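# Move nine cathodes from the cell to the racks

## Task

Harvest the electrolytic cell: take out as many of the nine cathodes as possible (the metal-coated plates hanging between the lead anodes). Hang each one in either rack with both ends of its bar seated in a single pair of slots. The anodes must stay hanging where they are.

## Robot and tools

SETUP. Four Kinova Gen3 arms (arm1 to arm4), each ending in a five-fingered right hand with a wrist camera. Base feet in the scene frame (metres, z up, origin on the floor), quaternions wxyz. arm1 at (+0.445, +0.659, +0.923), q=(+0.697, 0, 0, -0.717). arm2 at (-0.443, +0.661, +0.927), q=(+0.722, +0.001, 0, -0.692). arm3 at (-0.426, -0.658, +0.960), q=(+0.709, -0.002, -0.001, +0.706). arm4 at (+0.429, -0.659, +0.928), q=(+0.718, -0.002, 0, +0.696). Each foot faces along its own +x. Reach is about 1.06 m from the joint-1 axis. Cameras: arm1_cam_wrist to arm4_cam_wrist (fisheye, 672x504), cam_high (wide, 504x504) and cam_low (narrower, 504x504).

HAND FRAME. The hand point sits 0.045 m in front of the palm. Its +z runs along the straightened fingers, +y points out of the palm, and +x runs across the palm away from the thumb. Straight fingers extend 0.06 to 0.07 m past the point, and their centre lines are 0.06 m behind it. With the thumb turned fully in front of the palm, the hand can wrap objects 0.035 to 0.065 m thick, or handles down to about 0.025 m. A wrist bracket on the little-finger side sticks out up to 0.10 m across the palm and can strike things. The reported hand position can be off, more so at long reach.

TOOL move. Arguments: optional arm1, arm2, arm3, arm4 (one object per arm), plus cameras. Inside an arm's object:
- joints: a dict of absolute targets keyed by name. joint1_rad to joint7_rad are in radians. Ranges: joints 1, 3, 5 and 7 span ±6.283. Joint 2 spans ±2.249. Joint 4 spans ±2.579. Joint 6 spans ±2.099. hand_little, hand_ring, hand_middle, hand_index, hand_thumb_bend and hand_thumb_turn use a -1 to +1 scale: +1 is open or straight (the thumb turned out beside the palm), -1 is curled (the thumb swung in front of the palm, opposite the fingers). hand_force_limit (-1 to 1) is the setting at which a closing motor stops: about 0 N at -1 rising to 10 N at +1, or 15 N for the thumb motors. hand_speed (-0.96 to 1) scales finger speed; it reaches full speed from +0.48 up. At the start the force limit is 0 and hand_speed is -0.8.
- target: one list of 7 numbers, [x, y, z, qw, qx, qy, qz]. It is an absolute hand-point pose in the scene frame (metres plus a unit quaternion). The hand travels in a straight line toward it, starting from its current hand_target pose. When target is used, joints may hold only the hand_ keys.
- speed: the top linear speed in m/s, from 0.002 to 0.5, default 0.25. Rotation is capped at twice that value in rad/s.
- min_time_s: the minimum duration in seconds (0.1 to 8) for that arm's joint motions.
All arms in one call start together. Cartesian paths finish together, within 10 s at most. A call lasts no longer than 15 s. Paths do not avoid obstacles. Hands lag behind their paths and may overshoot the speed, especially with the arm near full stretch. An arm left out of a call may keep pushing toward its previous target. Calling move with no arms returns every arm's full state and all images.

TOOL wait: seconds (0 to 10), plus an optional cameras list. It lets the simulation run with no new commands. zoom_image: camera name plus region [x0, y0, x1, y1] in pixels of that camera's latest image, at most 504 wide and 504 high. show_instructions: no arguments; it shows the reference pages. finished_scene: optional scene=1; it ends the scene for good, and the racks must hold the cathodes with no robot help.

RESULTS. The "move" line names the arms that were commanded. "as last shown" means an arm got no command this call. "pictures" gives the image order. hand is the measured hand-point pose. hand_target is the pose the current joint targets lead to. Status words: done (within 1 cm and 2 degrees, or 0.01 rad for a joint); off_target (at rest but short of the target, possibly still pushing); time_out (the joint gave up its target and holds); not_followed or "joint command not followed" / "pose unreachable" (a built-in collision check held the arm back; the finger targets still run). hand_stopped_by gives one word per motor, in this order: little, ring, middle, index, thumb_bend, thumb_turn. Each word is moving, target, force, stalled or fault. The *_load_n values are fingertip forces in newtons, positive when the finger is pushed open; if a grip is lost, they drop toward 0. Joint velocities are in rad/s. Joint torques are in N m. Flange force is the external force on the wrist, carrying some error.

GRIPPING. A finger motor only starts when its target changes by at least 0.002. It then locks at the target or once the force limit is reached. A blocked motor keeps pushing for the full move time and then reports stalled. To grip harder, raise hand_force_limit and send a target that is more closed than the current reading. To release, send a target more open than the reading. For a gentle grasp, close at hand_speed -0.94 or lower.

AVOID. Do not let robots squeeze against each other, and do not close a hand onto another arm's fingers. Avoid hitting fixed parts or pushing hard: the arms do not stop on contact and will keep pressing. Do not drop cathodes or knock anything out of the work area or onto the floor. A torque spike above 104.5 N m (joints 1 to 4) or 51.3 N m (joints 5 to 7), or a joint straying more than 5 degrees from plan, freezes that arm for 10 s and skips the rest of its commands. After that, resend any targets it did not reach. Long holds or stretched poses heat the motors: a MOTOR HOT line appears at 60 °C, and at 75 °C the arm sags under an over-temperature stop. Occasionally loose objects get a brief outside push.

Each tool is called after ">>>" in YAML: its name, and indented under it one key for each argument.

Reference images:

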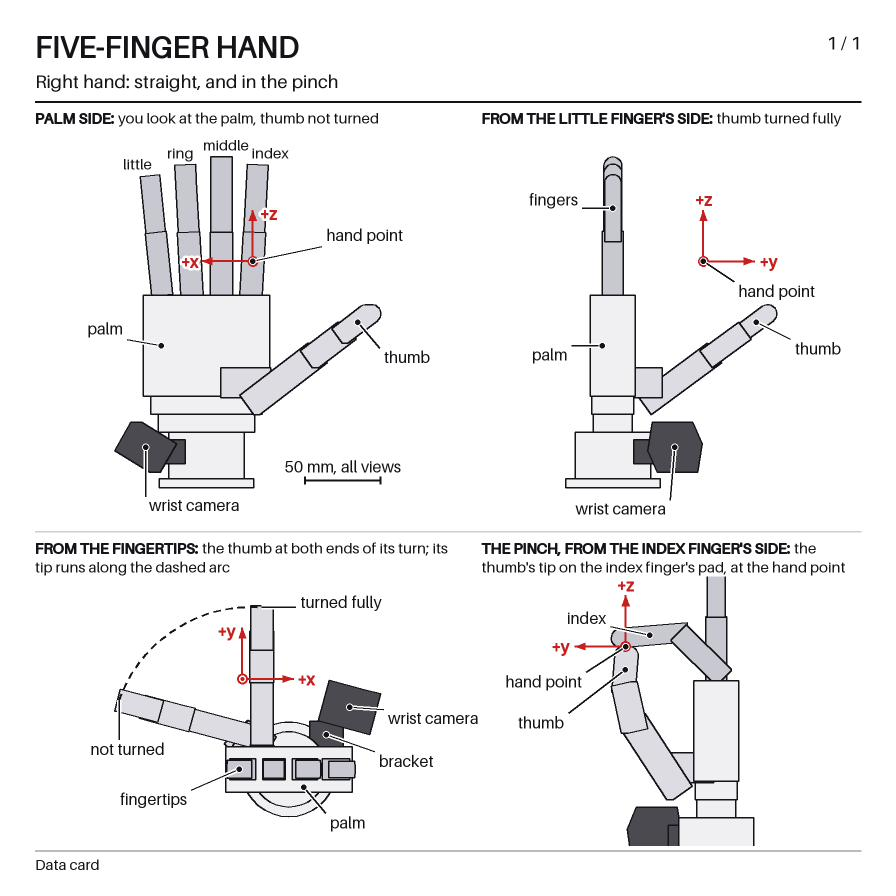

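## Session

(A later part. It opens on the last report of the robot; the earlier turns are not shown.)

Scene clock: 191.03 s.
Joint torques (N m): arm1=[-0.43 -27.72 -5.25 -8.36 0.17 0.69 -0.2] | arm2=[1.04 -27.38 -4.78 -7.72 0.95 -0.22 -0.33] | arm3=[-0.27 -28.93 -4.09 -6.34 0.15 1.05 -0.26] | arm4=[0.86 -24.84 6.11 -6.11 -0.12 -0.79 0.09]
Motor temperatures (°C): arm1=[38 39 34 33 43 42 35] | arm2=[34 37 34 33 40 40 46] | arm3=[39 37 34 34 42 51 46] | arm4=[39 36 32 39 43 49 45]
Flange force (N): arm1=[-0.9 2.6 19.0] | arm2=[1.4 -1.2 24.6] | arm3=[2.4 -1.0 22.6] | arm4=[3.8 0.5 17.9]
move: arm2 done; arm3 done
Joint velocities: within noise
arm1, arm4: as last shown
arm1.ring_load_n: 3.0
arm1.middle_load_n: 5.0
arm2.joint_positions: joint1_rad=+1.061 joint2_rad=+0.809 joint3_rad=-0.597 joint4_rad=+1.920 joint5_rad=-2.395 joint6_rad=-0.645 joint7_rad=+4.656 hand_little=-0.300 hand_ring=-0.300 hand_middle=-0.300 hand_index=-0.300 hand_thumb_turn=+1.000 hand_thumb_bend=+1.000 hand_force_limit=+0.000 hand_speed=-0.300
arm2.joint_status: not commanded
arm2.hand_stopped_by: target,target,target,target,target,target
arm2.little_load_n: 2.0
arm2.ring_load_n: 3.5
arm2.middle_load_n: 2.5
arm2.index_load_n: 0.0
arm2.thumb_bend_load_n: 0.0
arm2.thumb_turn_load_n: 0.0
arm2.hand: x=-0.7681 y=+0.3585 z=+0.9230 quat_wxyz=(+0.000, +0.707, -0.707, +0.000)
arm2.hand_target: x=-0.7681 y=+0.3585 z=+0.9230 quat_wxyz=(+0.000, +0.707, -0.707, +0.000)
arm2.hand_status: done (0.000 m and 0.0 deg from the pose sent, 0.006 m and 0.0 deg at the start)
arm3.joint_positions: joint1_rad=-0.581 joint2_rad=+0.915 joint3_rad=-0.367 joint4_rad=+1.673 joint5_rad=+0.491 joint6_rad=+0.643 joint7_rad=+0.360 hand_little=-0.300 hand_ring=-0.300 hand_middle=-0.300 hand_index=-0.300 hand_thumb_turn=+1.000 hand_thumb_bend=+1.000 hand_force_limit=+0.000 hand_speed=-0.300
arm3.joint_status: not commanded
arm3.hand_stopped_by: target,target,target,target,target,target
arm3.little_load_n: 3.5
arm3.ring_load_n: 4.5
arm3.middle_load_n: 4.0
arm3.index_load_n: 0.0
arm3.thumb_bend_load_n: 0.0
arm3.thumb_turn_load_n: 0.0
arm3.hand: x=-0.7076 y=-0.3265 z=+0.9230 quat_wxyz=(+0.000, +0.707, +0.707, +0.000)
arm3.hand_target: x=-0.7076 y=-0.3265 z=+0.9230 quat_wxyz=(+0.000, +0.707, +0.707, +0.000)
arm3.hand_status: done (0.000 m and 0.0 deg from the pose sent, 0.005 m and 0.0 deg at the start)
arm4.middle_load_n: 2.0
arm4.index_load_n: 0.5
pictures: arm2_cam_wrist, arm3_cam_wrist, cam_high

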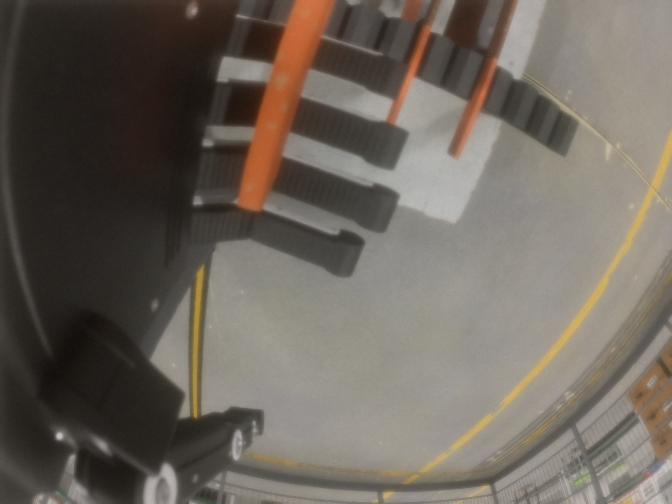

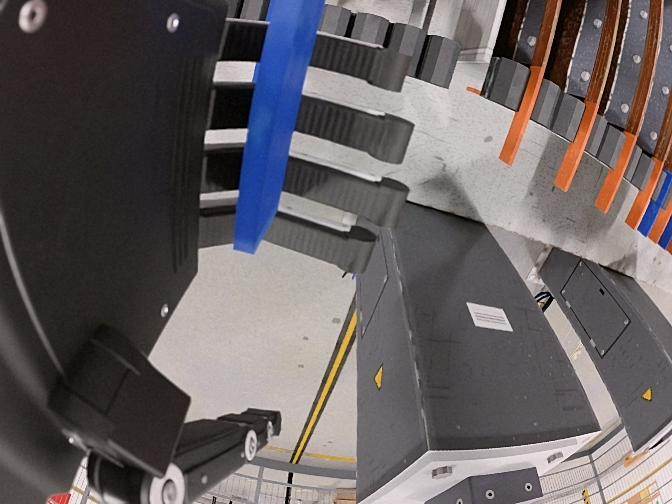

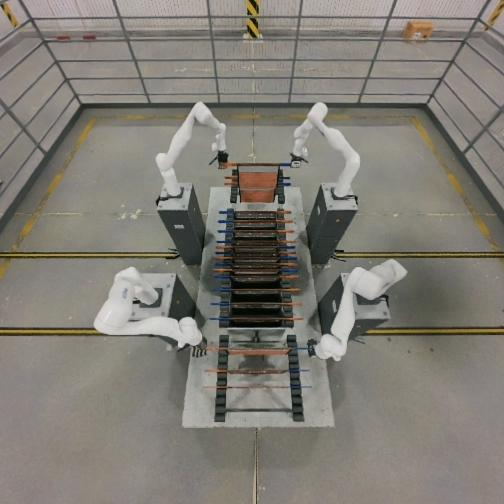

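>>> move:
  arm1: {"target": [0.7266, 0.322, 0.640, 0, 0.7071, -0.7071, 0], "speed": 0.2}
  arm4: {"target": [0.7812, -0.360, 0.640, 0, 0.7071, 0.7071, 0], "speed": 0.2}
  arm2: {"target": [-0.7681, 0.3585, 0.638, 0, 0.7071, -0.7071, 0], "speed": 0.2}
  arm3: {"target": [-0.7076, -0.3265, 0.638, 0, 0.7071, 0.7071, 0], "speed": 0.2}
  cameras: ["all"]

>>> zoom_image:
  camera: "cam_low"
  region: [60, 220, 260, 320]

>>> zoom_image:
  camera: "cam_low"
  region: [260, 220, 460, 320]

>>> zoom_image:
  camera: "cam_high"
  region: [190, 320, 330, 410]

Scene clock: 193.73 s.
Joint torques (N m): arm1=[-0.44 -29.83 -3.1 -3.35 -0.03 0.77 -0.24] | arm2=[0.67 -30.31 -0.33 -1.93 0.51 -0.21 -0.31] | arm3=[0.23 -30.92 -1.71 -2.28 0.22 1.09 -0.32] | arm4=[0.98 -28.55 2.63 -0.6 -0.17 -0.65 0.05]
Motor temperatures (°C): arm1=[38 39 34 33 43 42 35] | arm2=[34 37 34 33 40 40 46] | arm3=[39 37 34 34 42 51 46] | arm4=[39 36 32 39 43 49 45]
Flange force (N): arm1=[0.2 1.7 17.8] | arm2=no reading | arm3=[0.7 -0.8 23.4] | arm4=[8.1 4.2 21.0]
move: arm1 done; arm2 done; arm3 done; arm4 done
Joint velocities: within noise
arm1.joint_positions: joint1_rad=-0.644 joint2_rad=+1.455 joint3_rad=-0.294 joint4_rad=+1.427 joint5_rad=+0.854 joint6_rad=+0.391 joint7_rad=+0.104 hand_little=-0.300 hand_ring=-0.300 hand_middle=-0.299 hand_index=-0.300 hand_thumb_turn=+1.000 hand_thumb_bend=+1.000 hand_force_limit=+0.000 hand_speed=-0.300
arm1.joint_status: not commanded
arm1.hand_stopped_by: target,target,target,target,target,target
arm1.little_load_n: 2.5
arm1.ring_load_n: 3.0
arm1.middle_load_n: 4.0
arm1.index_load_n: 0.0
arm1.thumb_bend_load_n: 0.0
arm1.thumb_turn_load_n: 0.0
arm1.hand: x=+0.7267 y=+0.3220 z=+0.6400 quat_wxyz=(+0.000, +0.707, -0.707, +0.000)
arm1.hand_target: x=+0.7266 y=+0.3220 z=+0.6400 quat_wxyz=(+0.000, +0.707, -0.707, +0.000)
arm1.hand_status: done (0.000 m and 0.0 deg from the pose sent, 0.285 m and 0.0 deg at the start)
arm2.joint_positions: joint1_rad=+0.710 joint2_rad=+1.420 joint3_rad=-0.071 joint4_rad=+1.691 joint5_rad=-1.966 joint6_rad=-0.077 joint7_rad=+4.194 hand_little=-0.300 hand_ring=-0.300 hand_middle=-0.300 hand_index=-0.300 hand_thumb_turn=+1.000 hand_thumb_bend=+1.000 hand_force_limit=+0.000 hand_speed=-0.300
arm2.joint_status: not commanded
arm2.hand_stopped_by: target,target,target,target,target,target
arm2.little_load_n: 2.5
arm2.ring_load_n: 3.5
arm2.middle_load_n: 2.0
arm2.index_load_n: 0.0
arm2.thumb_bend_load_n: 0.0
arm2.thumb_turn_load_n: 0.0
arm2.hand: x=-0.7681 y=+0.3585 z=+0.6380 quat_wxyz=(+0.000, +0.707, -0.707, +0.000)
arm2.hand_target: x=-0.7681 y=+0.3585 z=+0.6380 quat_wxyz=(+0.000, +0.707, -0.707, +0.000)
arm2.hand_status: done (0.000 m and 0.0 deg from the pose sent, 0.285 m and 0.0 deg at the start)
arm3.joint_positions: joint1_rad=-0.702 joint2_rad=+1.525 joint3_rad=-0.175 joint4_rad=+1.370 joint5_rad=+0.627 joint6_rad=+0.298 joint7_rad=+0.259 hand_little=-0.300 hand_ring=-0.300 hand_middle=-0.300 hand_index=-0.300 hand_thumb_turn=+1.000 hand_thumb_bend=+1.000 hand_force_limit=+0.000 hand_speed=-0.300
arm3.joint_status: not commanded
arm3.hand_stopped_by: target,target,target,target,target,target
arm3.little_load_n: 4.0
arm3.ring_load_n: 4.5
arm3.middle_load_n: 3.5
arm3.index_load_n: 0.0
arm3.thumb_bend_load_n: -0.5
arm3.thumb_turn_load_n: 0.0
arm3.hand: x=-0.7076 y=-0.3265 z=+0.6380 quat_wxyz=(+0.000, +0.707, +0.707, +0.000)
arm3.hand_target: x=-0.7076 y=-0.3265 z=+0.6380 quat_wxyz=(+0.000, +0.707, +0.707, +0.000)
arm3.hand_status: done (0.000 m and 0.0 deg from the pose sent, 0.285 m and 0.0 deg at the start)
arm4.joint_positions: joint1_rad=+0.538 joint2_rad=+1.431 joint3_rad=+0.139 joint4_rad=+1.649 joint5_rad=-1.157 joint6_rad=+0.154 joint7_rad=+3.312 hand_little=-0.300 hand_ring=-0.300 hand_middle=-0.300 hand_index=-0.300 hand_thumb_turn=+1.000 hand_thumb_bend=+1.000 hand_force_limit=+0.000 hand_speed=-0.300
arm4.joint_status: not commanded
arm4.hand_stopped_by: target,target,target,target,target,target
arm4.little_load_n: 3.0
arm4.ring_load_n: 3.5
arm4.middle_load_n: 2.0
arm4.index_load_n: 0.0
arm4.thumb_bend_load_n: 0.0
arm4.thumb_turn_load_n: -0.5
arm4.hand: x=+0.7812 y=-0.3600 z=+0.6400 quat_wxyz=(+0.000, +0.707, +0.707, +0.000)
arm4.hand_target: x=+0.7812 y=-0.3600 z=+0.6400 quat_wxyz=(+0.000, +0.707, +0.707, +0.000)
arm4.hand_status: done (0.000 m and 0.0 deg from the pose sent, 0.285 m and 0.0 deg at the start)
pictures: arm1_cam_wrist, arm2_cam_wrist, arm3_cam_wrist, arm4_cam_wrist, cam_high, cam_low

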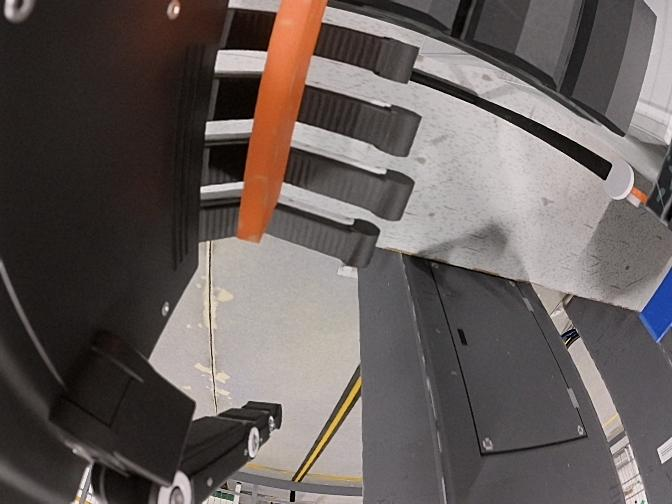

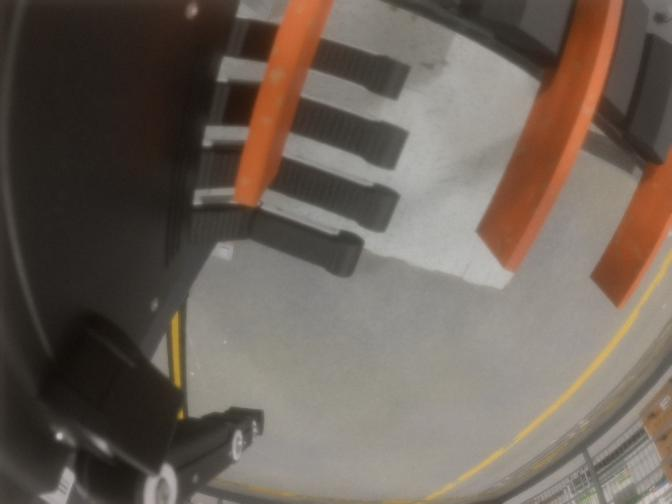

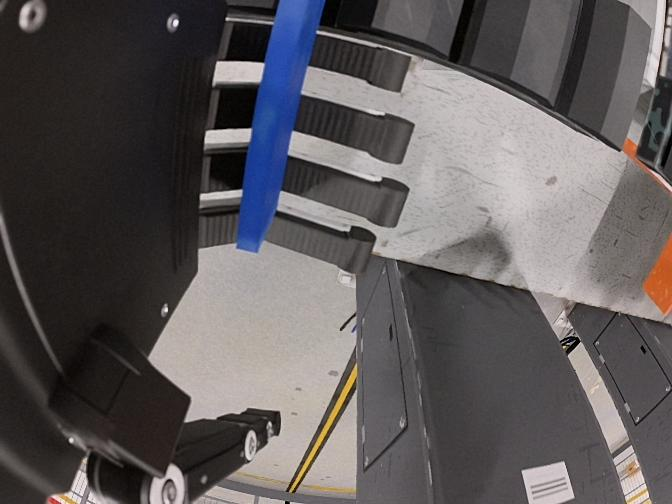

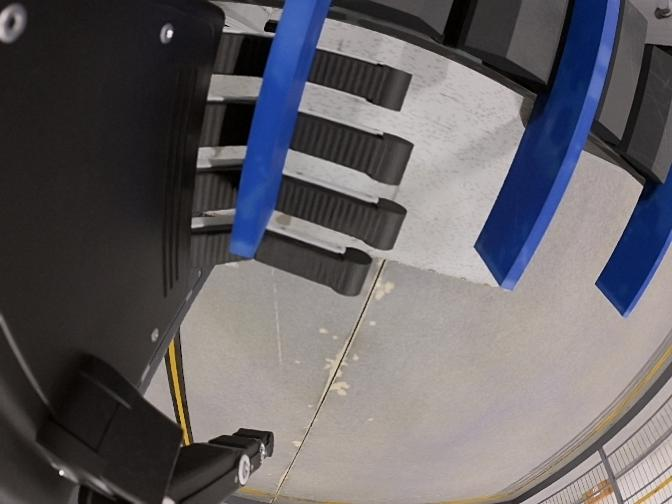

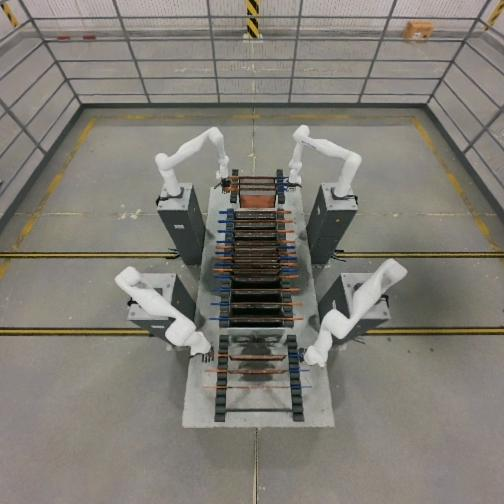

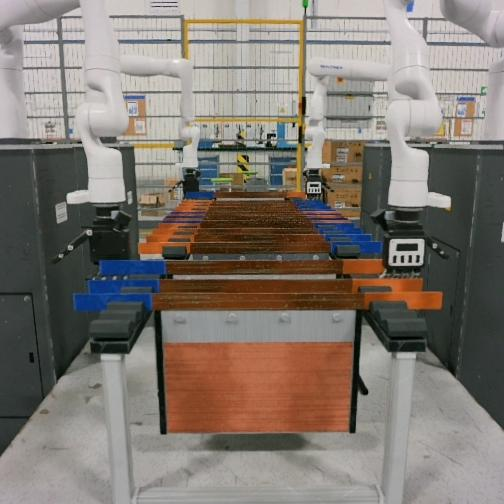

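Scaled by 2.520 from the camera's image (finer frame: 720x720).

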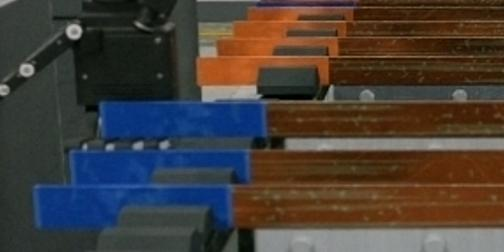

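Scaled by 2.520 from the camera's image (finer frame: 720x720).

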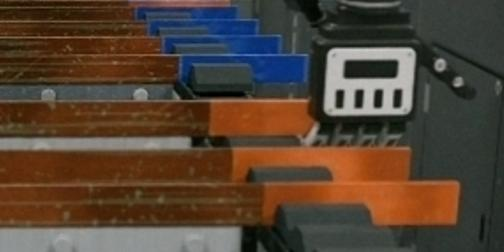

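Scaled by 3.600 from the camera's image (finer frame: 720x720).

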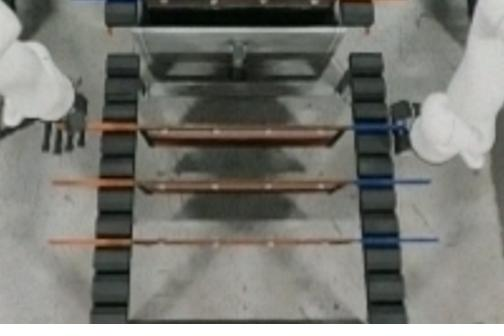

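>>> move:
  arm1: {"target": [0.7266, 0.322, 0.602, 0, 0.7071, -0.7071, 0], "speed": 0.08}
  arm4: {"target": [0.7812, -0.360, 0.602, 0, 0.7071, 0.7071, 0], "speed": 0.08}
  arm2: {"target": [-0.7681, 0.3585, 0.601, 0, 0.7071, -0.7071, 0], "speed": 0.08}
  arm3: {"target": [-0.7076, -0.3265, 0.617, 0, 0.7071, 0.7071, 0], "speed": 0.045}
  cameras: ["cam_low", "cam_high"]

>>> zoom_image:
  camera: "cam_low"
  region: [60, 220, 260, 320]

>>> zoom_image:
  camera: "cam_low"
  region: [260, 220, 460, 320]

>>> zoom_image:
  camera: "cam_high"
  region: [190, 320, 330, 410]

Scene clock: 196.70 s.
Joint torques (N m): arm1=[-0.43 -20.49 -1.99 -2.24 0 0.06 -0.21] | arm2=[0.44 -21.82 -0.49 -1.42 0.55 0.06 -0.29] | arm3=[0.27 -21.11 -1.46 -1.46 0.26 0.26 -0.19] | arm4=[0.84 -19.48 0.91 0.19 -0.08 0 0.06]
Motor temperatures (°C): arm1=[38 39 34 33 43 42 35] | arm2=[34 37 34 33 40 40 46] | arm3=[39 37 34 34 42 51 46] | arm4=[39 36 32 39 43 49 45]
Flange force (N): arm1=[-0.2 1.9 -2.3] | arm2=no reading | arm3=[-0.3 -0.4 2.0] | arm4=[7.1 3.7 1.5]
move: arm1 done; arm2 done; arm3 done; arm4 done
Joint velocities: within noise
arm1.joint_positions: joint1_rad=-0.654 joint2_rad=+1.541 joint3_rad=-0.283 joint4_rad=+1.351 joint5_rad=+0.863 joint6_rad=+0.376 joint7_rad=+0.109 hand_little=-0.300 hand_ring=-0.300 hand_middle=-0.300 hand_index=-0.300 hand_thumb_turn=+1.000 hand_thumb_bend=+1.000 hand_force_limit=+0.000 hand_speed=-0.300
arm1.joint_status: not commanded
arm1.hand_stopped_by: target,target,target,target,target,target
arm1.little_load_n: 0.0
arm1.ring_load_n: 0.0
arm1.middle_load_n: 0.5
arm1.index_load_n: 0.0
arm1.thumb_bend_load_n: 0.0
arm1.thumb_turn_load_n: 0.0
arm1.hand: x=+0.7266 y=+0.3219 z=+0.6020 quat_wxyz=(+0.000, +0.707, -0.707, +0.000)
arm1.hand_target: x=+0.7266 y=+0.3220 z=+0.6020 quat_wxyz=(+0.000, +0.707, -0.707, +0.000)
arm1.hand_status: done (0.000 m and 0.0 deg from the pose sent, 0.038 m and 0.0 deg at the start)
arm2.joint_positions: joint1_rad=+0.687 joint2_rad=+1.508 joint3_rad=-0.039 joint4_rad=+1.616 joint5_rad=-1.966 joint6_rad=-0.043 joint7_rad=+4.178 hand_little=-0.300 hand_ring=-0.300 hand_middle=-0.300 hand_index=-0.300 hand_thumb_turn=+1.000 hand_thumb_bend=+1.000 hand_force_limit=+0.000 hand_speed=-0.300
arm2.joint_status: not commanded
arm2.hand_stopped_by: target,target,target,target,target,target
arm2.little_load_n: 0.0
arm2.ring_load_n: 0.0
arm2.middle_load_n: 0.0
arm2.index_load_n: 0.0
arm2.thumb_bend_load_n: 0.0
arm2.thumb_turn_load_n: 0.0
arm2.hand: x=-0.7681 y=+0.3585 z=+0.6010 quat_wxyz=(+0.000, +0.707, -0.707, +0.000)
arm2.hand_target: x=-0.7681 y=+0.3585 z=+0.6010 quat_wxyz=(+0.000, +0.707, -0.707, +0.000)
arm2.hand_status: done (0.000 m and 0.0 deg from the pose sent, 0.037 m and 0.0 deg at the start)
arm3.joint_positions: joint1_rad=-0.704 joint2_rad=+1.575 joint3_rad=-0.175 joint4_rad=+1.322 joint5_rad=+0.630 joint6_rad=+0.296 joint7_rad=+0.264 hand_little=-0.300 hand_ring=-0.300 hand_middle=-0.300 hand_index=-0.300 hand_thumb_turn=+1.000 hand_thumb_bend=+1.000 hand_force_limit=+0.000 hand_speed=-0.300
arm3.joint_status: not commanded
arm3.hand_stopped_by: target,target,target,target,target,target
arm3.little_load_n: 0.0
arm3.ring_load_n: 0.0
arm3.middle_load_n: 0.0
arm3.index_load_n: 0.0
arm3.thumb_bend_load_n: -0.5
arm3.thumb_turn_load_n: 0.5
arm3.hand: x=-0.7074 y=-0.3268 z=+0.6167 quat_wxyz=(+0.000, +0.707, +0.707, +0.000)
arm3.hand_target: x=-0.7076 y=-0.3265 z=+0.6170 quat_wxyz=(+0.000, +0.707, +0.707, +0.000)
arm3.hand_status: done (0.000 m and 0.0 deg from the pose sent, 0.021 m and 0.0 deg at the start)
arm4.joint_positions: joint1_rad=+0.554 joint2_rad=+1.518 joint3_rad=+0.116 joint4_rad=+1.571 joint5_rad=-1.163 joint6_rad=+0.130 joint7_rad=+3.321 hand_little=-0.300 hand_ring=-0.300 hand_middle=-0.300 hand_index=-0.300 hand_thumb_turn=+1.000 hand_thumb_bend=+1.000 hand_force_limit=+0.000 hand_speed=-0.300
arm4.joint_status: not commanded
arm4.hand_stopped_by: target,target,target,target,target,target
arm4.little_load_n: 0.0
arm4.ring_load_n: 0.0
arm4.middle_load_n: 0.0
arm4.index_load_n: 0.5
arm4.thumb_bend_load_n: 0.0
arm4.thumb_turn_load_n: 0.0
arm4.hand: x=+0.7812 y=-0.3600 z=+0.6020 quat_wxyz=(+0.000, +0.707, +0.707, +0.000)
arm4.hand_target: x=+0.7812 y=-0.3600 z=+0.6020 quat_wxyz=(+0.000, +0.707, +0.707, +0.000)
arm4.hand_status: done (0.000 m and 0.0 deg from the pose sent, 0.038 m and 0.0 deg at the start)
pictures: cam_high, cam_low

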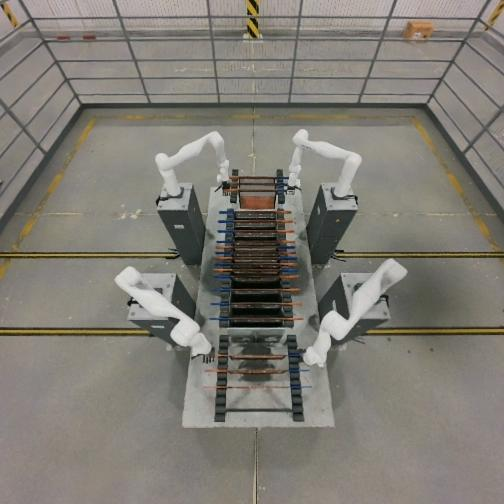

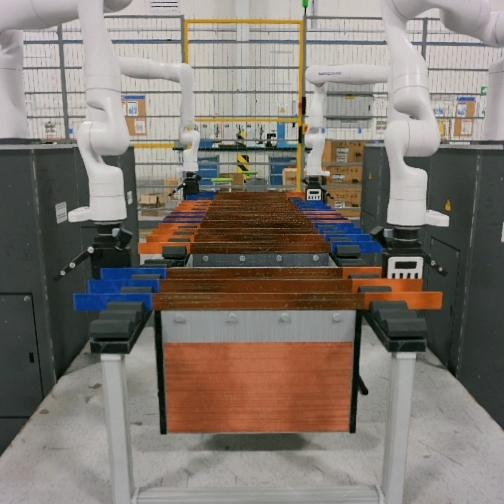

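Scaled by 2.520 from the camera's image (finer frame: 720x720).

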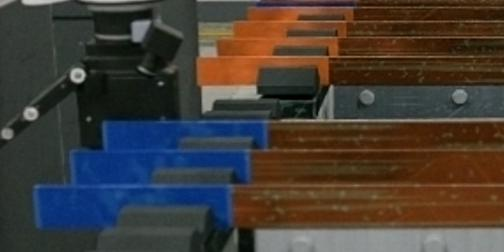

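Scaled by 2.520 from the camera's image (finer frame: 720x720).

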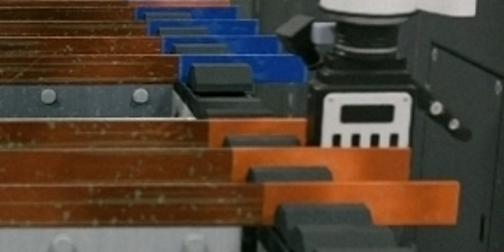

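Scaled by 3.600 from the camera's image (finer frame: 720x720).

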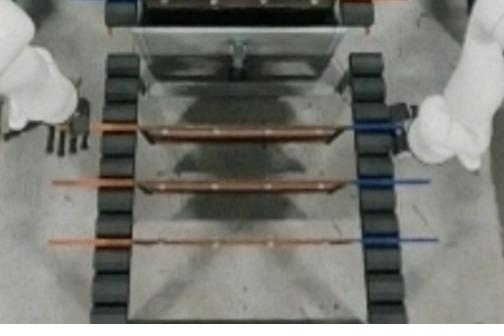

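>>> move:
  arm1: {"joints": {"hand_little": 1, "hand_ring": 1, "hand_middle": 1, "hand_index": 1, "hand_speed": 0.4}}
  arm2: {"joints": {"hand_little": 1, "hand_ring": 1, "hand_middle": 1, "hand_index": 1, "hand_speed": 0.4}}
  arm3: {"target": [-0.7076, -0.334, 0.6135, 0, 0.7071, 0.7071, 0], "speed": 0.04, "joints": {"hand_little": 1, "hand_ring": 1, "hand_middle": 1, "hand_index": 1, "hand_speed": 0.2}}
  arm4: {"joints": {"hand_little": 1, "hand_ring": 1, "hand_middle": 1, "hand_index": 1, "hand_speed": 0.4}}
  cameras: ["all"]

Scene clock: 198.10 s.
Joint torques (N m): arm1=[-0.45 -20.58 -2.08 -2.24 0 0.08 -0.17] | arm2=[0.51 -21.82 -0.55 -1.37 0.55 0.08 -0.3] | arm3=[0.2 -20.74 -1.33 -1.22 0.25 0.31 -0.18] | arm4=[0.85 -19.49 0.87 0.27 -0.09 0.01 0.04]
Motor temperatures (°C): arm1=[38 39 34 33 43 42 35] | arm2=[34 37 34 33 40 40 46] | arm3=[39 37 34 34 42 51 46] | arm4=[39 36 32 39 43 49 45]
Flange force (N): arm1=[-0.5 2.1 -2.1] | arm2=no reading | arm3=[-0.2 -0.3 1.7] | arm4=[7.4 3.9 1.7]
move: arm1 done; arm2 done; arm3 done; arm4 done
Joint velocities: within noise
arm1.joint_positions: joint1_rad=-0.654 joint2_rad=+1.541 joint3_rad=-0.283 joint4_rad=+1.351 joint5_rad=+0.862 joint6_rad=+0.376 joint7_rad=+0.109 hand_little=+1.000 hand_ring=+1.000 hand_middle=+1.000 hand_index=+1.000 hand_thumb_turn=+1.000 hand_thumb_bend=+1.000 hand_force_limit=+0.000 hand_speed=+0.400
arm1.joint_status: all done
arm1.hand_stopped_by: target,target,target,target,target,target
arm1.little_load_n: 0.0
arm1.ring_load_n: 0.0
arm1.middle_load_n: 0.0
arm1.index_load_n: 0.0
arm1.thumb_bend_load_n: 0.0
arm1.thumb_turn_load_n: 0.0
arm1.hand: x=+0.7266 y=+0.3220 z=+0.6020 quat_wxyz=(+0.000, +0.707, -0.707, +0.000)
arm1.hand_target: x=+0.7266 y=+0.3220 z=+0.6020 quat_wxyz=(+0.000, +0.707, -0.707, +0.000)
arm1.hand_status: not commanded
arm2.joint_positions: joint1_rad=+0.687 joint2_rad=+1.508 joint3_rad=-0.039 joint4_rad=+1.616 joint5_rad=-1.966 joint6_rad=-0.043 joint7_rad=+4.178 hand_little=+1.000 hand_ring=+1.000 hand_middle=+1.000 hand_index=+1.000 hand_thumb_turn=+1.000 hand_thumb_bend=+1.000 hand_force_limit=+0.000 hand_speed=+0.400
arm2.joint_status: all done
arm2.hand_stopped_by: target,target,target,target,target,target
arm2.little_load_n: 0.0
arm2.ring_load_n: 0.0
arm2.middle_load_n: 0.0
arm2.index_load_n: 0.0
arm2.thumb_bend_load_n: 0.0
arm2.thumb_turn_load_n: 0.0
arm2.hand: x=-0.7681 y=+0.3585 z=+0.6010 quat_wxyz=(+0.000, +0.707, -0.707, +0.000)
arm2.hand_target: x=-0.7681 y=+0.3585 z=+0.6010 quat_wxyz=(+0.000, +0.707, -0.707, +0.000)
arm2.hand_status: not commanded
arm3.joint_positions: joint1_rad=-0.721 joint2_rad=+1.578 joint3_rad=-0.162 joint4_rad=+1.335 joint5_rad=+0.628 joint6_rad=+0.275 joint7_rad=+0.246 hand_little=+1.000 hand_ring=+1.000 hand_middle=+1.000 hand_index=+1.000 hand_thumb_turn=+1.000 hand_thumb_bend=+1.000 hand_force_limit=+0.000 hand_speed=+0.200
arm3.joint_status: all done
arm3.hand_stopped_by: target,target,target,target,target,target
arm3.little_load_n: 0.0
arm3.ring_load_n: 0.0
arm3.middle_load_n: -0.5
arm3.index_load_n: 0.0
arm3.thumb_bend_load_n: 0.0
arm3.thumb_turn_load_n: 0.0
arm3.hand: x=-0.7076 y=-0.3340 z=+0.6135 quat_wxyz=(+0.000, +0.707, +0.707, +0.000)
arm3.hand_target: x=-0.7076 y=-0.3340 z=+0.6135 quat_wxyz=(+0.000, +0.707, +0.707, +0.000)
arm3.hand_status: done (0.000 m and 0.0 deg from the pose sent, 0.008 m and 0.0 deg at the start)
arm4.joint_positions: joint1_rad=+0.554 joint2_rad=+1.518 joint3_rad=+0.116 joint4_rad=+1.571 joint5_rad=-1.163 joint6_rad=+0.130 joint7_rad=+3.321 hand_little=+1.000 hand_ring=+1.000 hand_middle=+1.000 hand_index=+1.000 hand_thumb_turn=+1.000 hand_thumb_bend=+1.000 hand_force_limit=+0.000 hand_speed=+0.400
arm4.joint_status: all done
arm4.hand_stopped_by: target,target,target,target,target,target
arm4.little_load_n: 0.0
arm4.ring_load_n: 0.0
arm4.middle_load_n: 0.0
arm4.index_load_n: 0.0
arm4.thumb_bend_load_n: 0.0
arm4.thumb_turn_load_n: 0.0
arm4.hand: x=+0.7812 y=-0.3600 z=+0.6020 quat_wxyz=(+0.000, +0.707, +0.707, +0.000)
arm4.hand_target: x=+0.7812 y=-0.3600 z=+0.6020 quat_wxyz=(+0.000, +0.707, +0.707, +0.000)
arm4.hand_status: not commanded
pictures: arm1_cam_wrist, arm2_cam_wrist, arm3_cam_wrist, arm4_cam_wrist, cam_high, cam_low

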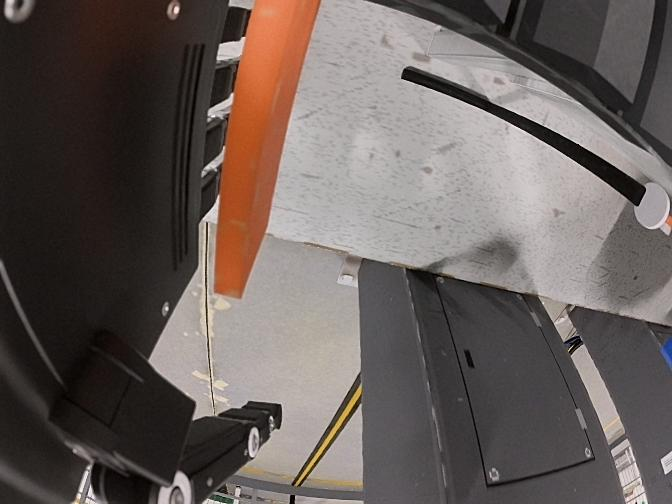

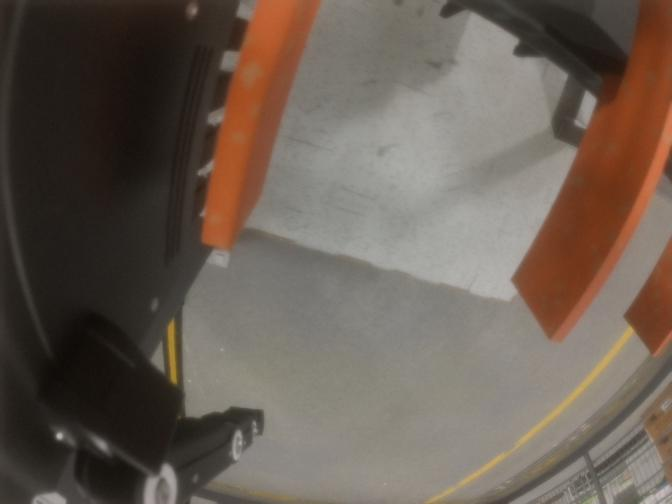

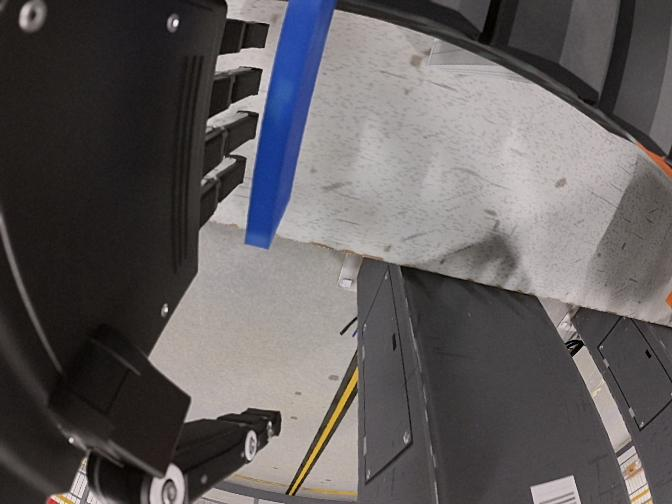

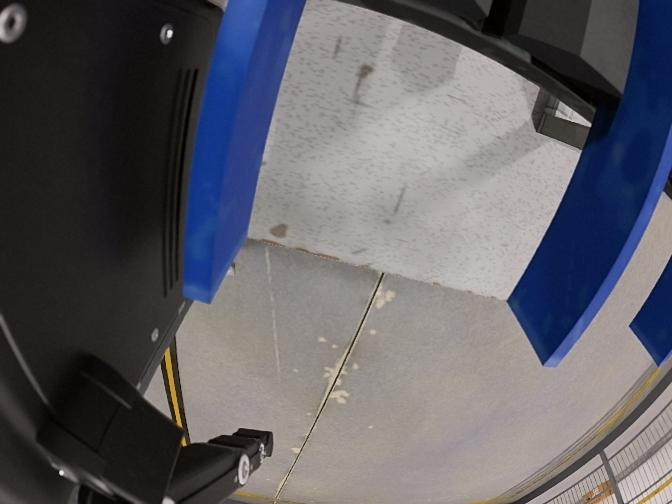

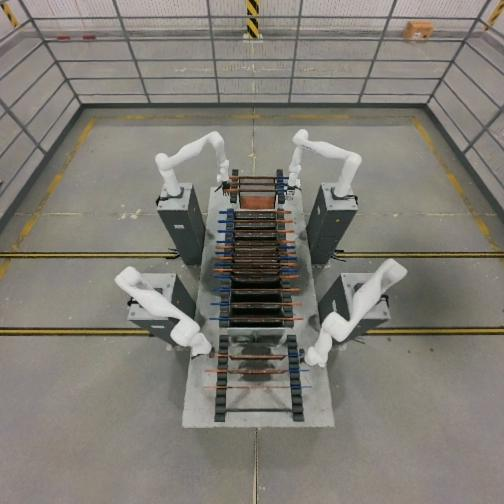

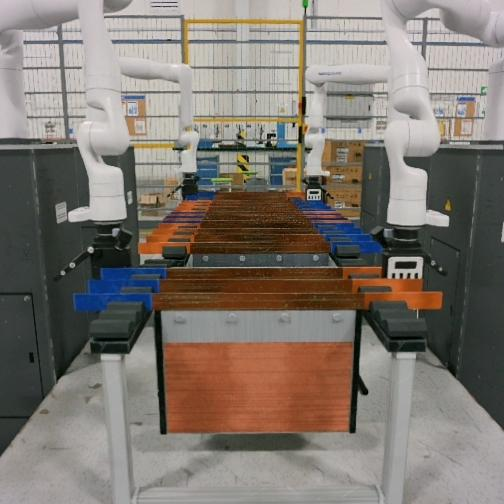

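>>> move:
  arm1: {"target": [0.7266, 0.322, 0.745, 0, 0.7071, -0.7071, 0], "speed": 0.3}
  arm4: {"target": [0.7812, -0.360, 0.745, 0, 0.7071, 0.7071, 0], "speed": 0.3}
  arm2: {"target": [-0.7681, 0.3585, 0.745, 0, 0.7071, -0.7071, 0], "speed": 0.3}
  arm3: {"target": [-0.7076, -0.334, 0.745, 0, 0.7071, 0.7071, 0], "speed": 0.3}

>>> move:
  arm1: {"target": [0.0668, 0.350, 0.760, 0, 0.7071, -0.7071, 0], "speed": 0.4}
  arm4: {"target": [0.1298, -0.333, 0.760, 0, 0.7071, 0.7071, 0], "speed": 0.4}
  arm2: {"target": [-0.150, 0.3535, 0.760, 0, 0.7071, -0.7071, 0], "speed": 0.4}
  arm3: {"target": [-0.0875, -0.3275, 0.760, 0, 0.7071, 0.7071, 0], "speed": 0.4}
  cameras: ["all"]

>>> zoom_image:
  camera: "arm1_cam_wrist"
  region: [180, 0, 420, 240]

>>> zoom_image:
  camera: "arm2_cam_wrist"
  region: [180, 0, 420, 240]

>>> zoom_image:
  camera: "arm3_cam_wrist"
  region: [180, 0, 420, 240]

>>> zoom_image:
  camera: "arm4_cam_wrist"
  region: [180, 0, 420, 240]

Scene clock: 201.37 s.
Joint torques (N m): arm1=[-0.41 -20.02 -2.59 -2.94 0.01 0.06 -0.21] | arm2=[0.45 -21.19 -2.06 -2.31 0.55 0.09 -0.3] | arm3=[0.29 -20.43 -1.62 -1.69 0.22 0.33 -0.18] | arm4=[0.87 -18.68 1.86 -0.48 -0.08 0.01 0.08]
Motor temperatures (°C): arm1=[38 39 34 33 43 42 35] | arm2=[34 37 34 33 40 40 46] | arm3=[39 37 34 34 42 51 46] | arm4=[39 36 32 39 43 49 45]
Flange force (N): arm1=[-0.3 1.9 -1.7] | arm2=[-1.8 -2.4 4.7] | arm3=[-0.1 -0.7 1.8] | arm4=[6.1 2.5 -0.8]
move: arm1 done; arm2 done; arm3 done; arm4 done
Joint velocities: within noise
arm1.joint_positions: joint1_rad=-0.598 joint2_rad=+1.229 joint3_rad=-0.368 joint4_rad=+1.579 joint5_rad=+0.800 joint6_rad=+0.490 joint7_rad=+0.134 hand_little=+1.000 hand_ring=+1.000 hand_middle=+1.000 hand_index=+1.000 hand_thumb_turn=+1.000 hand_thumb_bend=+1.000 hand_force_limit=+0.000 hand_speed=+0.400
arm1.joint_status: not commanded
arm1.hand_stopped_by: target,target,target,target,target,target
arm1.little_load_n: 0.0
arm1.ring_load_n: 0.0
arm1.middle_load_n: 0.0
arm1.index_load_n: 0.0
arm1.thumb_bend_load_n: 0.0
arm1.thumb_turn_load_n: 0.0
arm1.hand: x=+0.7266 y=+0.3220 z=+0.7450 quat_wxyz=(+0.000, +0.707, -0.707, +0.000)
arm1.hand_target: x=+0.7266 y=+0.3220 z=+0.7450 quat_wxyz=(+0.000, +0.707, -0.707, +0.000)
arm1.hand_status: done (0.000 m and 0.0 deg from the pose sent, 0.143 m and 0.0 deg at the start)
arm2.joint_positions: joint1_rad=+0.840 joint2_rad=+1.175 joint3_rad=-0.258 joint4_rad=+1.850 joint5_rad=-2.050 joint6_rad=-0.269 joint7_rad=+4.333 hand_little=+1.000 hand_ring=+1.000 hand_middle=+1.000 hand_index=+1.000 hand_thumb_turn=+1.000 hand_thumb_bend=+1.000 hand_force_limit=+0.000 hand_speed=+0.400
arm2.joint_status: not commanded
arm2.hand_stopped_by: target,target,target,target,target,target
arm2.little_load_n: 0.0
arm2.ring_load_n: 0.0
arm2.middle_load_n: 0.5
arm2.index_load_n: 0.0
arm2.thumb_bend_load_n: 0.0
arm2.thumb_turn_load_n: 0.0
arm2.hand: x=-0.7681 y=+0.3585 z=+0.7450 quat_wxyz=(+0.000, +0.707, -0.707, +0.000)
arm2.hand_target: x=-0.7681 y=+0.3585 z=+0.7450 quat_wxyz=(+0.000, +0.707, -0.707, +0.000)
arm2.hand_status: done (0.000 m and 0.0 deg from the pose sent, 0.144 m and 0.0 deg at the start)
arm3.joint_positions: joint1_rad=-0.691 joint2_rad=+1.277 joint3_rad=-0.205 joint4_rad=+1.578 joint5_rad=+0.605 joint6_rad=+0.347 joint7_rad=+0.248 hand_little=+1.000 hand_ring=+1.000 hand_middle=+1.000 hand_index=+1.000 hand_thumb_turn=+1.000 hand_thumb_bend=+1.000 hand_force_limit=+0.000 hand_speed=+0.200
arm3.joint_status: not commanded
arm3.hand_stopped_by: target,target,target,target,target,target
arm3.little_load_n: -0.5
arm3.ring_load_n: 0.0
arm3.middle_load_n: 0.0
arm3.index_load_n: 0.0
arm3.thumb_bend_load_n: -0.5
arm3.thumb_turn_load_n: 0.0
arm3.hand: x=-0.7076 y=-0.3340 z=+0.7450 quat_wxyz=(+0.000, +0.707, +0.707, +0.000)
arm3.hand_target: x=-0.7076 y=-0.3340 z=+0.7450 quat_wxyz=(+0.000, +0.707, +0.707, +0.000)
arm3.hand_status: done (0.000 m and 0.0 deg from the pose sent, 0.132 m and 0.0 deg at the start)
arm4.joint_positions: joint1_rad=+0.446 joint2_rad=+1.201 joint3_rad=+0.279 joint4_rad=+1.812 joint5_rad=-1.088 joint6_rad=+0.298 joint7_rad=+3.219 hand_little=+1.000 hand_ring=+1.000 hand_middle=+1.000 hand_index=+1.000 hand_thumb_turn=+1.000 hand_thumb_bend=+1.000 hand_force_limit=+0.000 hand_speed=+0.400
arm4.joint_status: not commanded
arm4.hand_stopped_by: target,target,target,target,target,target
arm4.little_load_n: 0.0
arm4.ring_load_n: 0.0
arm4.middle_load_n: 0.0
arm4.index_load_n: 0.0
arm4.thumb_bend_load_n: 0.0
arm4.thumb_turn_load_n: 0.0
arm4.hand: x=+0.7812 y=-0.3600 z=+0.7450 quat_wxyz=(+0.000, +0.707, +0.707, +0.000)
arm4.hand_target: x=+0.7812 y=-0.3600 z=+0.7450 quat_wxyz=(+0.000, +0.707, +0.707, +0.000)
arm4.hand_status: done (0.000 m and 0.0 deg from the pose sent, 0.143 m and 0.0 deg at the start)
pictures: none

Scene clock: 203.97 s.
Joint torques (N m): arm1=[-0.37 -18.32 4.15 -1.69 0.09 0.02 -0.16] | arm2=[0.4 -22.88 -1.73 -4.01 0.55 0.09 -0.27] | arm3=[0.19 -18.67 3.25 -0.41 0.29 0.24 -0.19] | arm4=[0.72 -20.22 -4.87 -1.57 -0.16 0.02 0.06]
Motor temperatures (°C): arm1=[38 39 34 33 43 42 35] | arm2=[34 37 34 33 40 40 46] | arm3=[39 37 34 34 42 51 46] | arm4=[39 36 32 39 43 49 45]
Flange force (N): arm1=[-2.5 -0.7 -1.2] | arm2=[-2.8 1.6 4.6] | arm3=[1.8 1.6 0.2] | arm4=[0.3 -2.4 2.1]
move: arm1 done; arm2 done; arm3 done; arm4 done
Joint velocities: within noise
arm1.joint_positions: joint1_rad=+0.313 joint2_rad=+1.246 joint3_rad=+0.559 joint4_rad=+1.754 joint5_rad=+1.893 joint6_rad=-0.559 joint7_rad=+0.162 hand_little=+1.000 hand_ring=+1.000 hand_middle=+1.000 hand_index=+1.000 hand_thumb_turn=+1.000 hand_thumb_bend=+1.000 hand_force_limit=+0.000 hand_speed=+0.400
arm1.joint_status: not commanded
arm1.hand_stopped_by: target,target,target,target,target,target
arm1.little_load_n: 0.0
arm1.ring_load_n: 0.0
arm1.middle_load_n: 0.0
arm1.index_load_n: 0.0
arm1.thumb_bend_load_n: 0.0
arm1.thumb_turn_load_n: 0.0
arm1.hand: x=+0.0668 y=+0.3500 z=+0.7600 quat_wxyz=(+0.000, +0.707, -0.707, +0.000)
arm1.hand_target: x=+0.0668 y=+0.3500 z=+0.7600 quat_wxyz=(+0.000, +0.707, -0.707, +0.000)
arm1.hand_status: done (0.000 m and 0.0 deg from the pose sent, 0.661 m and 0.0 deg at the start)
arm2.joint_positions: joint1_rad=-0.688 joint2_rad=+1.170 joint3_rad=-0.198 joint4_rad=+1.643 joint5_rad=-2.626 joint6_rad=-0.382 joint7_rad=+3.420 hand_little=+1.000 hand_ring=+1.000 hand_middle=+1.000 hand_index=+1.000 hand_thumb_turn=+1.000 hand_thumb_bend=+1.000 hand_force_limit=+0.000 hand_speed=+0.400
arm2.joint_status: not commanded
arm2.hand_stopped_by: target,target,target,target,target,target
arm2.little_load_n: 0.0
arm2.ring_load_n: 0.0
arm2.middle_load_n: 0.0
arm2.index_load_n: 0.0
arm2.thumb_bend_load_n: 0.0
arm2.thumb_turn_load_n: 0.0
arm2.hand: x=-0.1500 y=+0.3535 z=+0.7600 quat_wxyz=(+0.000, +0.707, -0.707, +0.000)
arm2.hand_target: x=-0.1500 y=+0.3535 z=+0.7600 quat_wxyz=(+0.000, +0.707, -0.707, +0.000)
arm2.hand_status: done (0.000 m and 0.0 deg from the pose sent, 0.618 m and 0.0 deg at the start)
arm3.joint_positions: joint1_rad=+0.290 joint2_rad=+1.300 joint3_rad=+0.465 joint4_rad=+1.743 joint5_rad=+1.830 joint6_rad=-0.468 joint7_rad=+0.139 hand_little=+1.000 hand_ring=+1.000 hand_middle=+1.000 hand_index=+1.000 hand_thumb_turn=+1.000 hand_thumb_bend=+1.000 hand_force_limit=+0.000 hand_speed=+0.200
arm3.joint_status: not commanded
arm3.hand_stopped_by: target,target,target,target,target,target
arm3.little_load_n: 0.0
arm3.ring_load_n: 0.0
arm3.middle_load_n: 0.0
arm3.index_load_n: 0.0
arm3.thumb_bend_load_n: 0.0
arm3.thumb_turn_load_n: 0.0
arm3.hand: x=-0.0875 y=-0.3275 z=+0.7600 quat_wxyz=(+0.000, +0.707, +0.707, +0.000)
arm3.hand_target: x=-0.0875 y=-0.3275 z=+0.7600 quat_wxyz=(+0.000, +0.707, +0.707, +0.000)
arm3.hand_status: done (0.000 m and 0.0 deg from the pose sent, 0.620 m and 0.0 deg at the start)
arm4.joint_positions: joint1_rad=-0.469 joint2_rad=+1.293 joint3_rad=-0.672 joint4_rad=+1.565 joint5_rad=-2.001 joint6_rad=-0.718 joint7_rad=+3.039 hand_little=+1.000 hand_ring=+1.000 hand_middle=+1.000 hand_index=+1.000 hand_thumb_turn=+1.000 hand_thumb_bend=+1.000 hand_force_limit=+0.000 hand_speed=+0.400
arm4.joint_status: not commanded
arm4.hand_stopped_by: target,target,target,target,target,target
arm4.little_load_n: 0.0
arm4.ring_load_n: 0.0
arm4.middle_load_n: 0.0
arm4.index_load_n: 0.0
arm4.thumb_bend_load_n: 0.0
arm4.thumb_turn_load_n: 0.5
arm4.hand: x=+0.1298 y=-0.3330 z=+0.7600 quat_wxyz=(+0.000, +0.707, +0.707, +0.000)
arm4.hand_target: x=+0.1298 y=-0.3330 z=+0.7600 quat_wxyz=(+0.000, +0.707, +0.707, +0.000)
arm4.hand_status: done (0.000 m and 0.0 deg from the pose sent, 0.652 m and 0.0 deg at the start)
pictures: arm1_cam_wrist, arm2_cam_wrist, arm3_cam_wrist, arm4_cam_wrist, cam_high, cam_low

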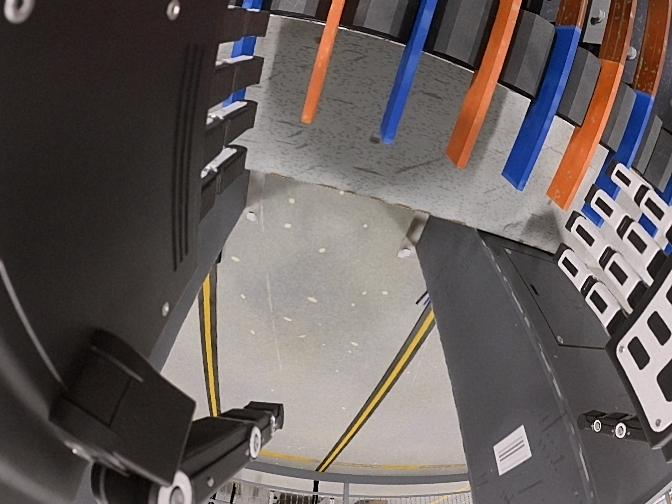

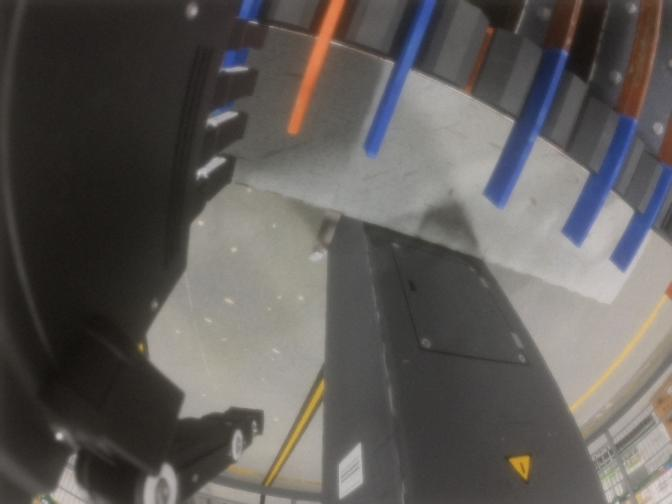

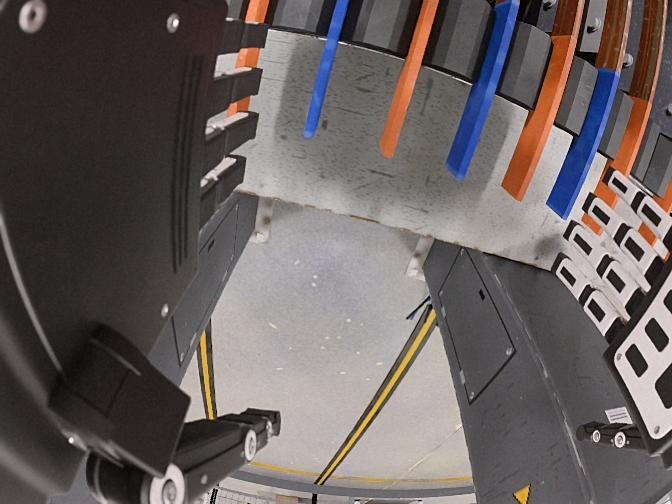

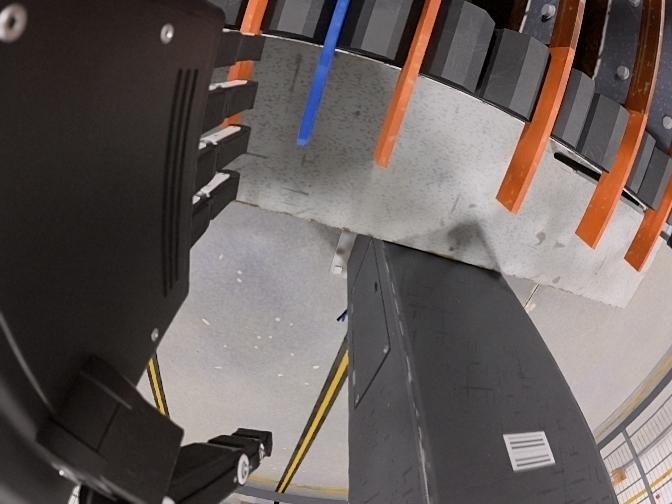

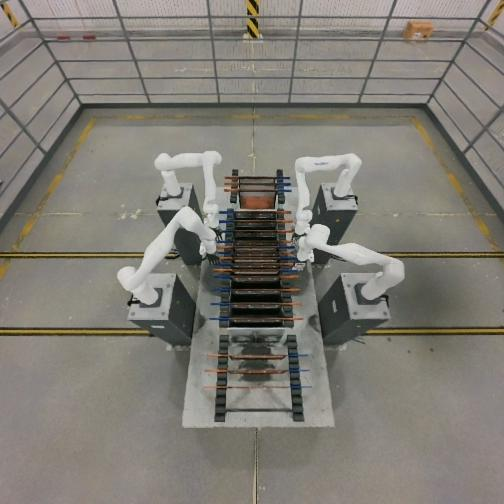

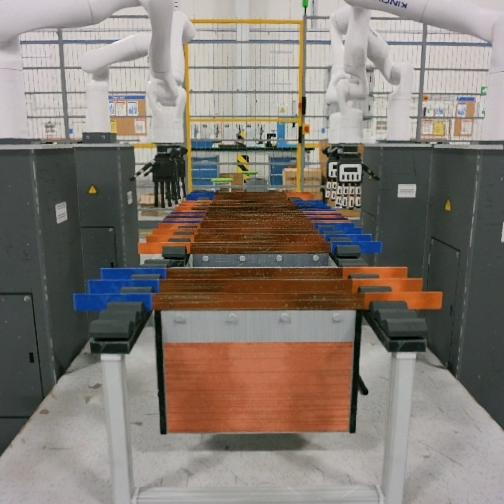

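Scaled by 2.100 from the camera's image (finer frame: 960x720).

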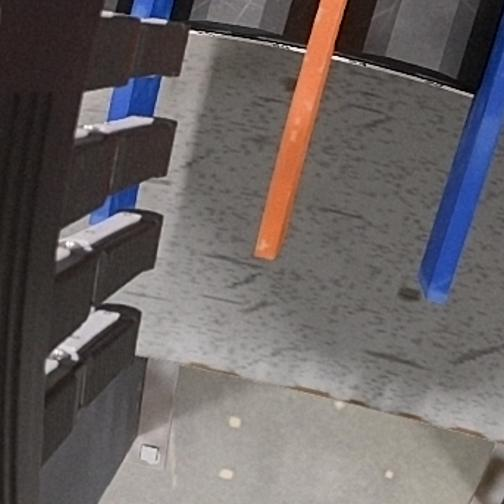

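Scaled by 2.100 from the camera's image (finer frame: 960x720).

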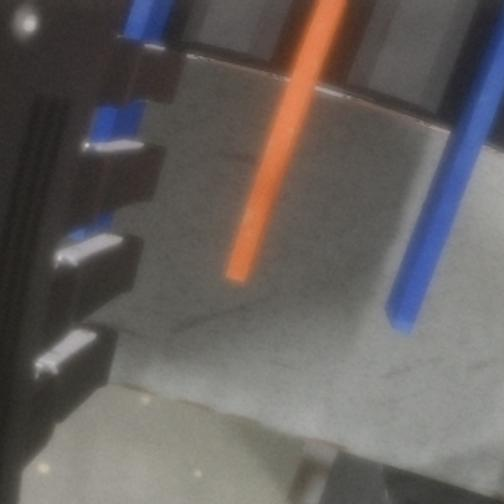

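Scaled by 2.100 from the camera's image (finer frame: 960x720).

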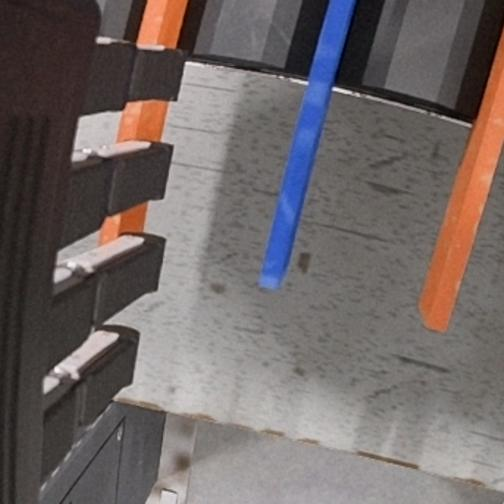

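Scaled by 2.100 from the camera's image (finer frame: 960x720).

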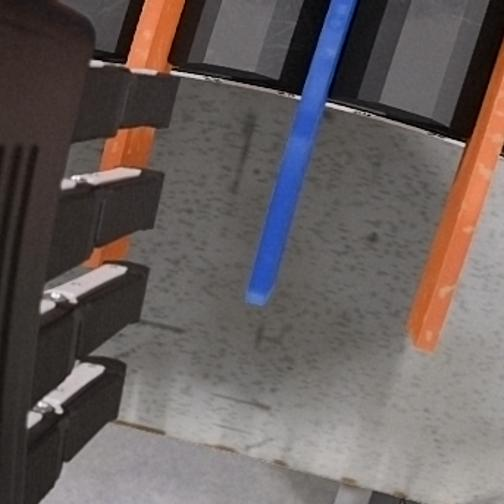

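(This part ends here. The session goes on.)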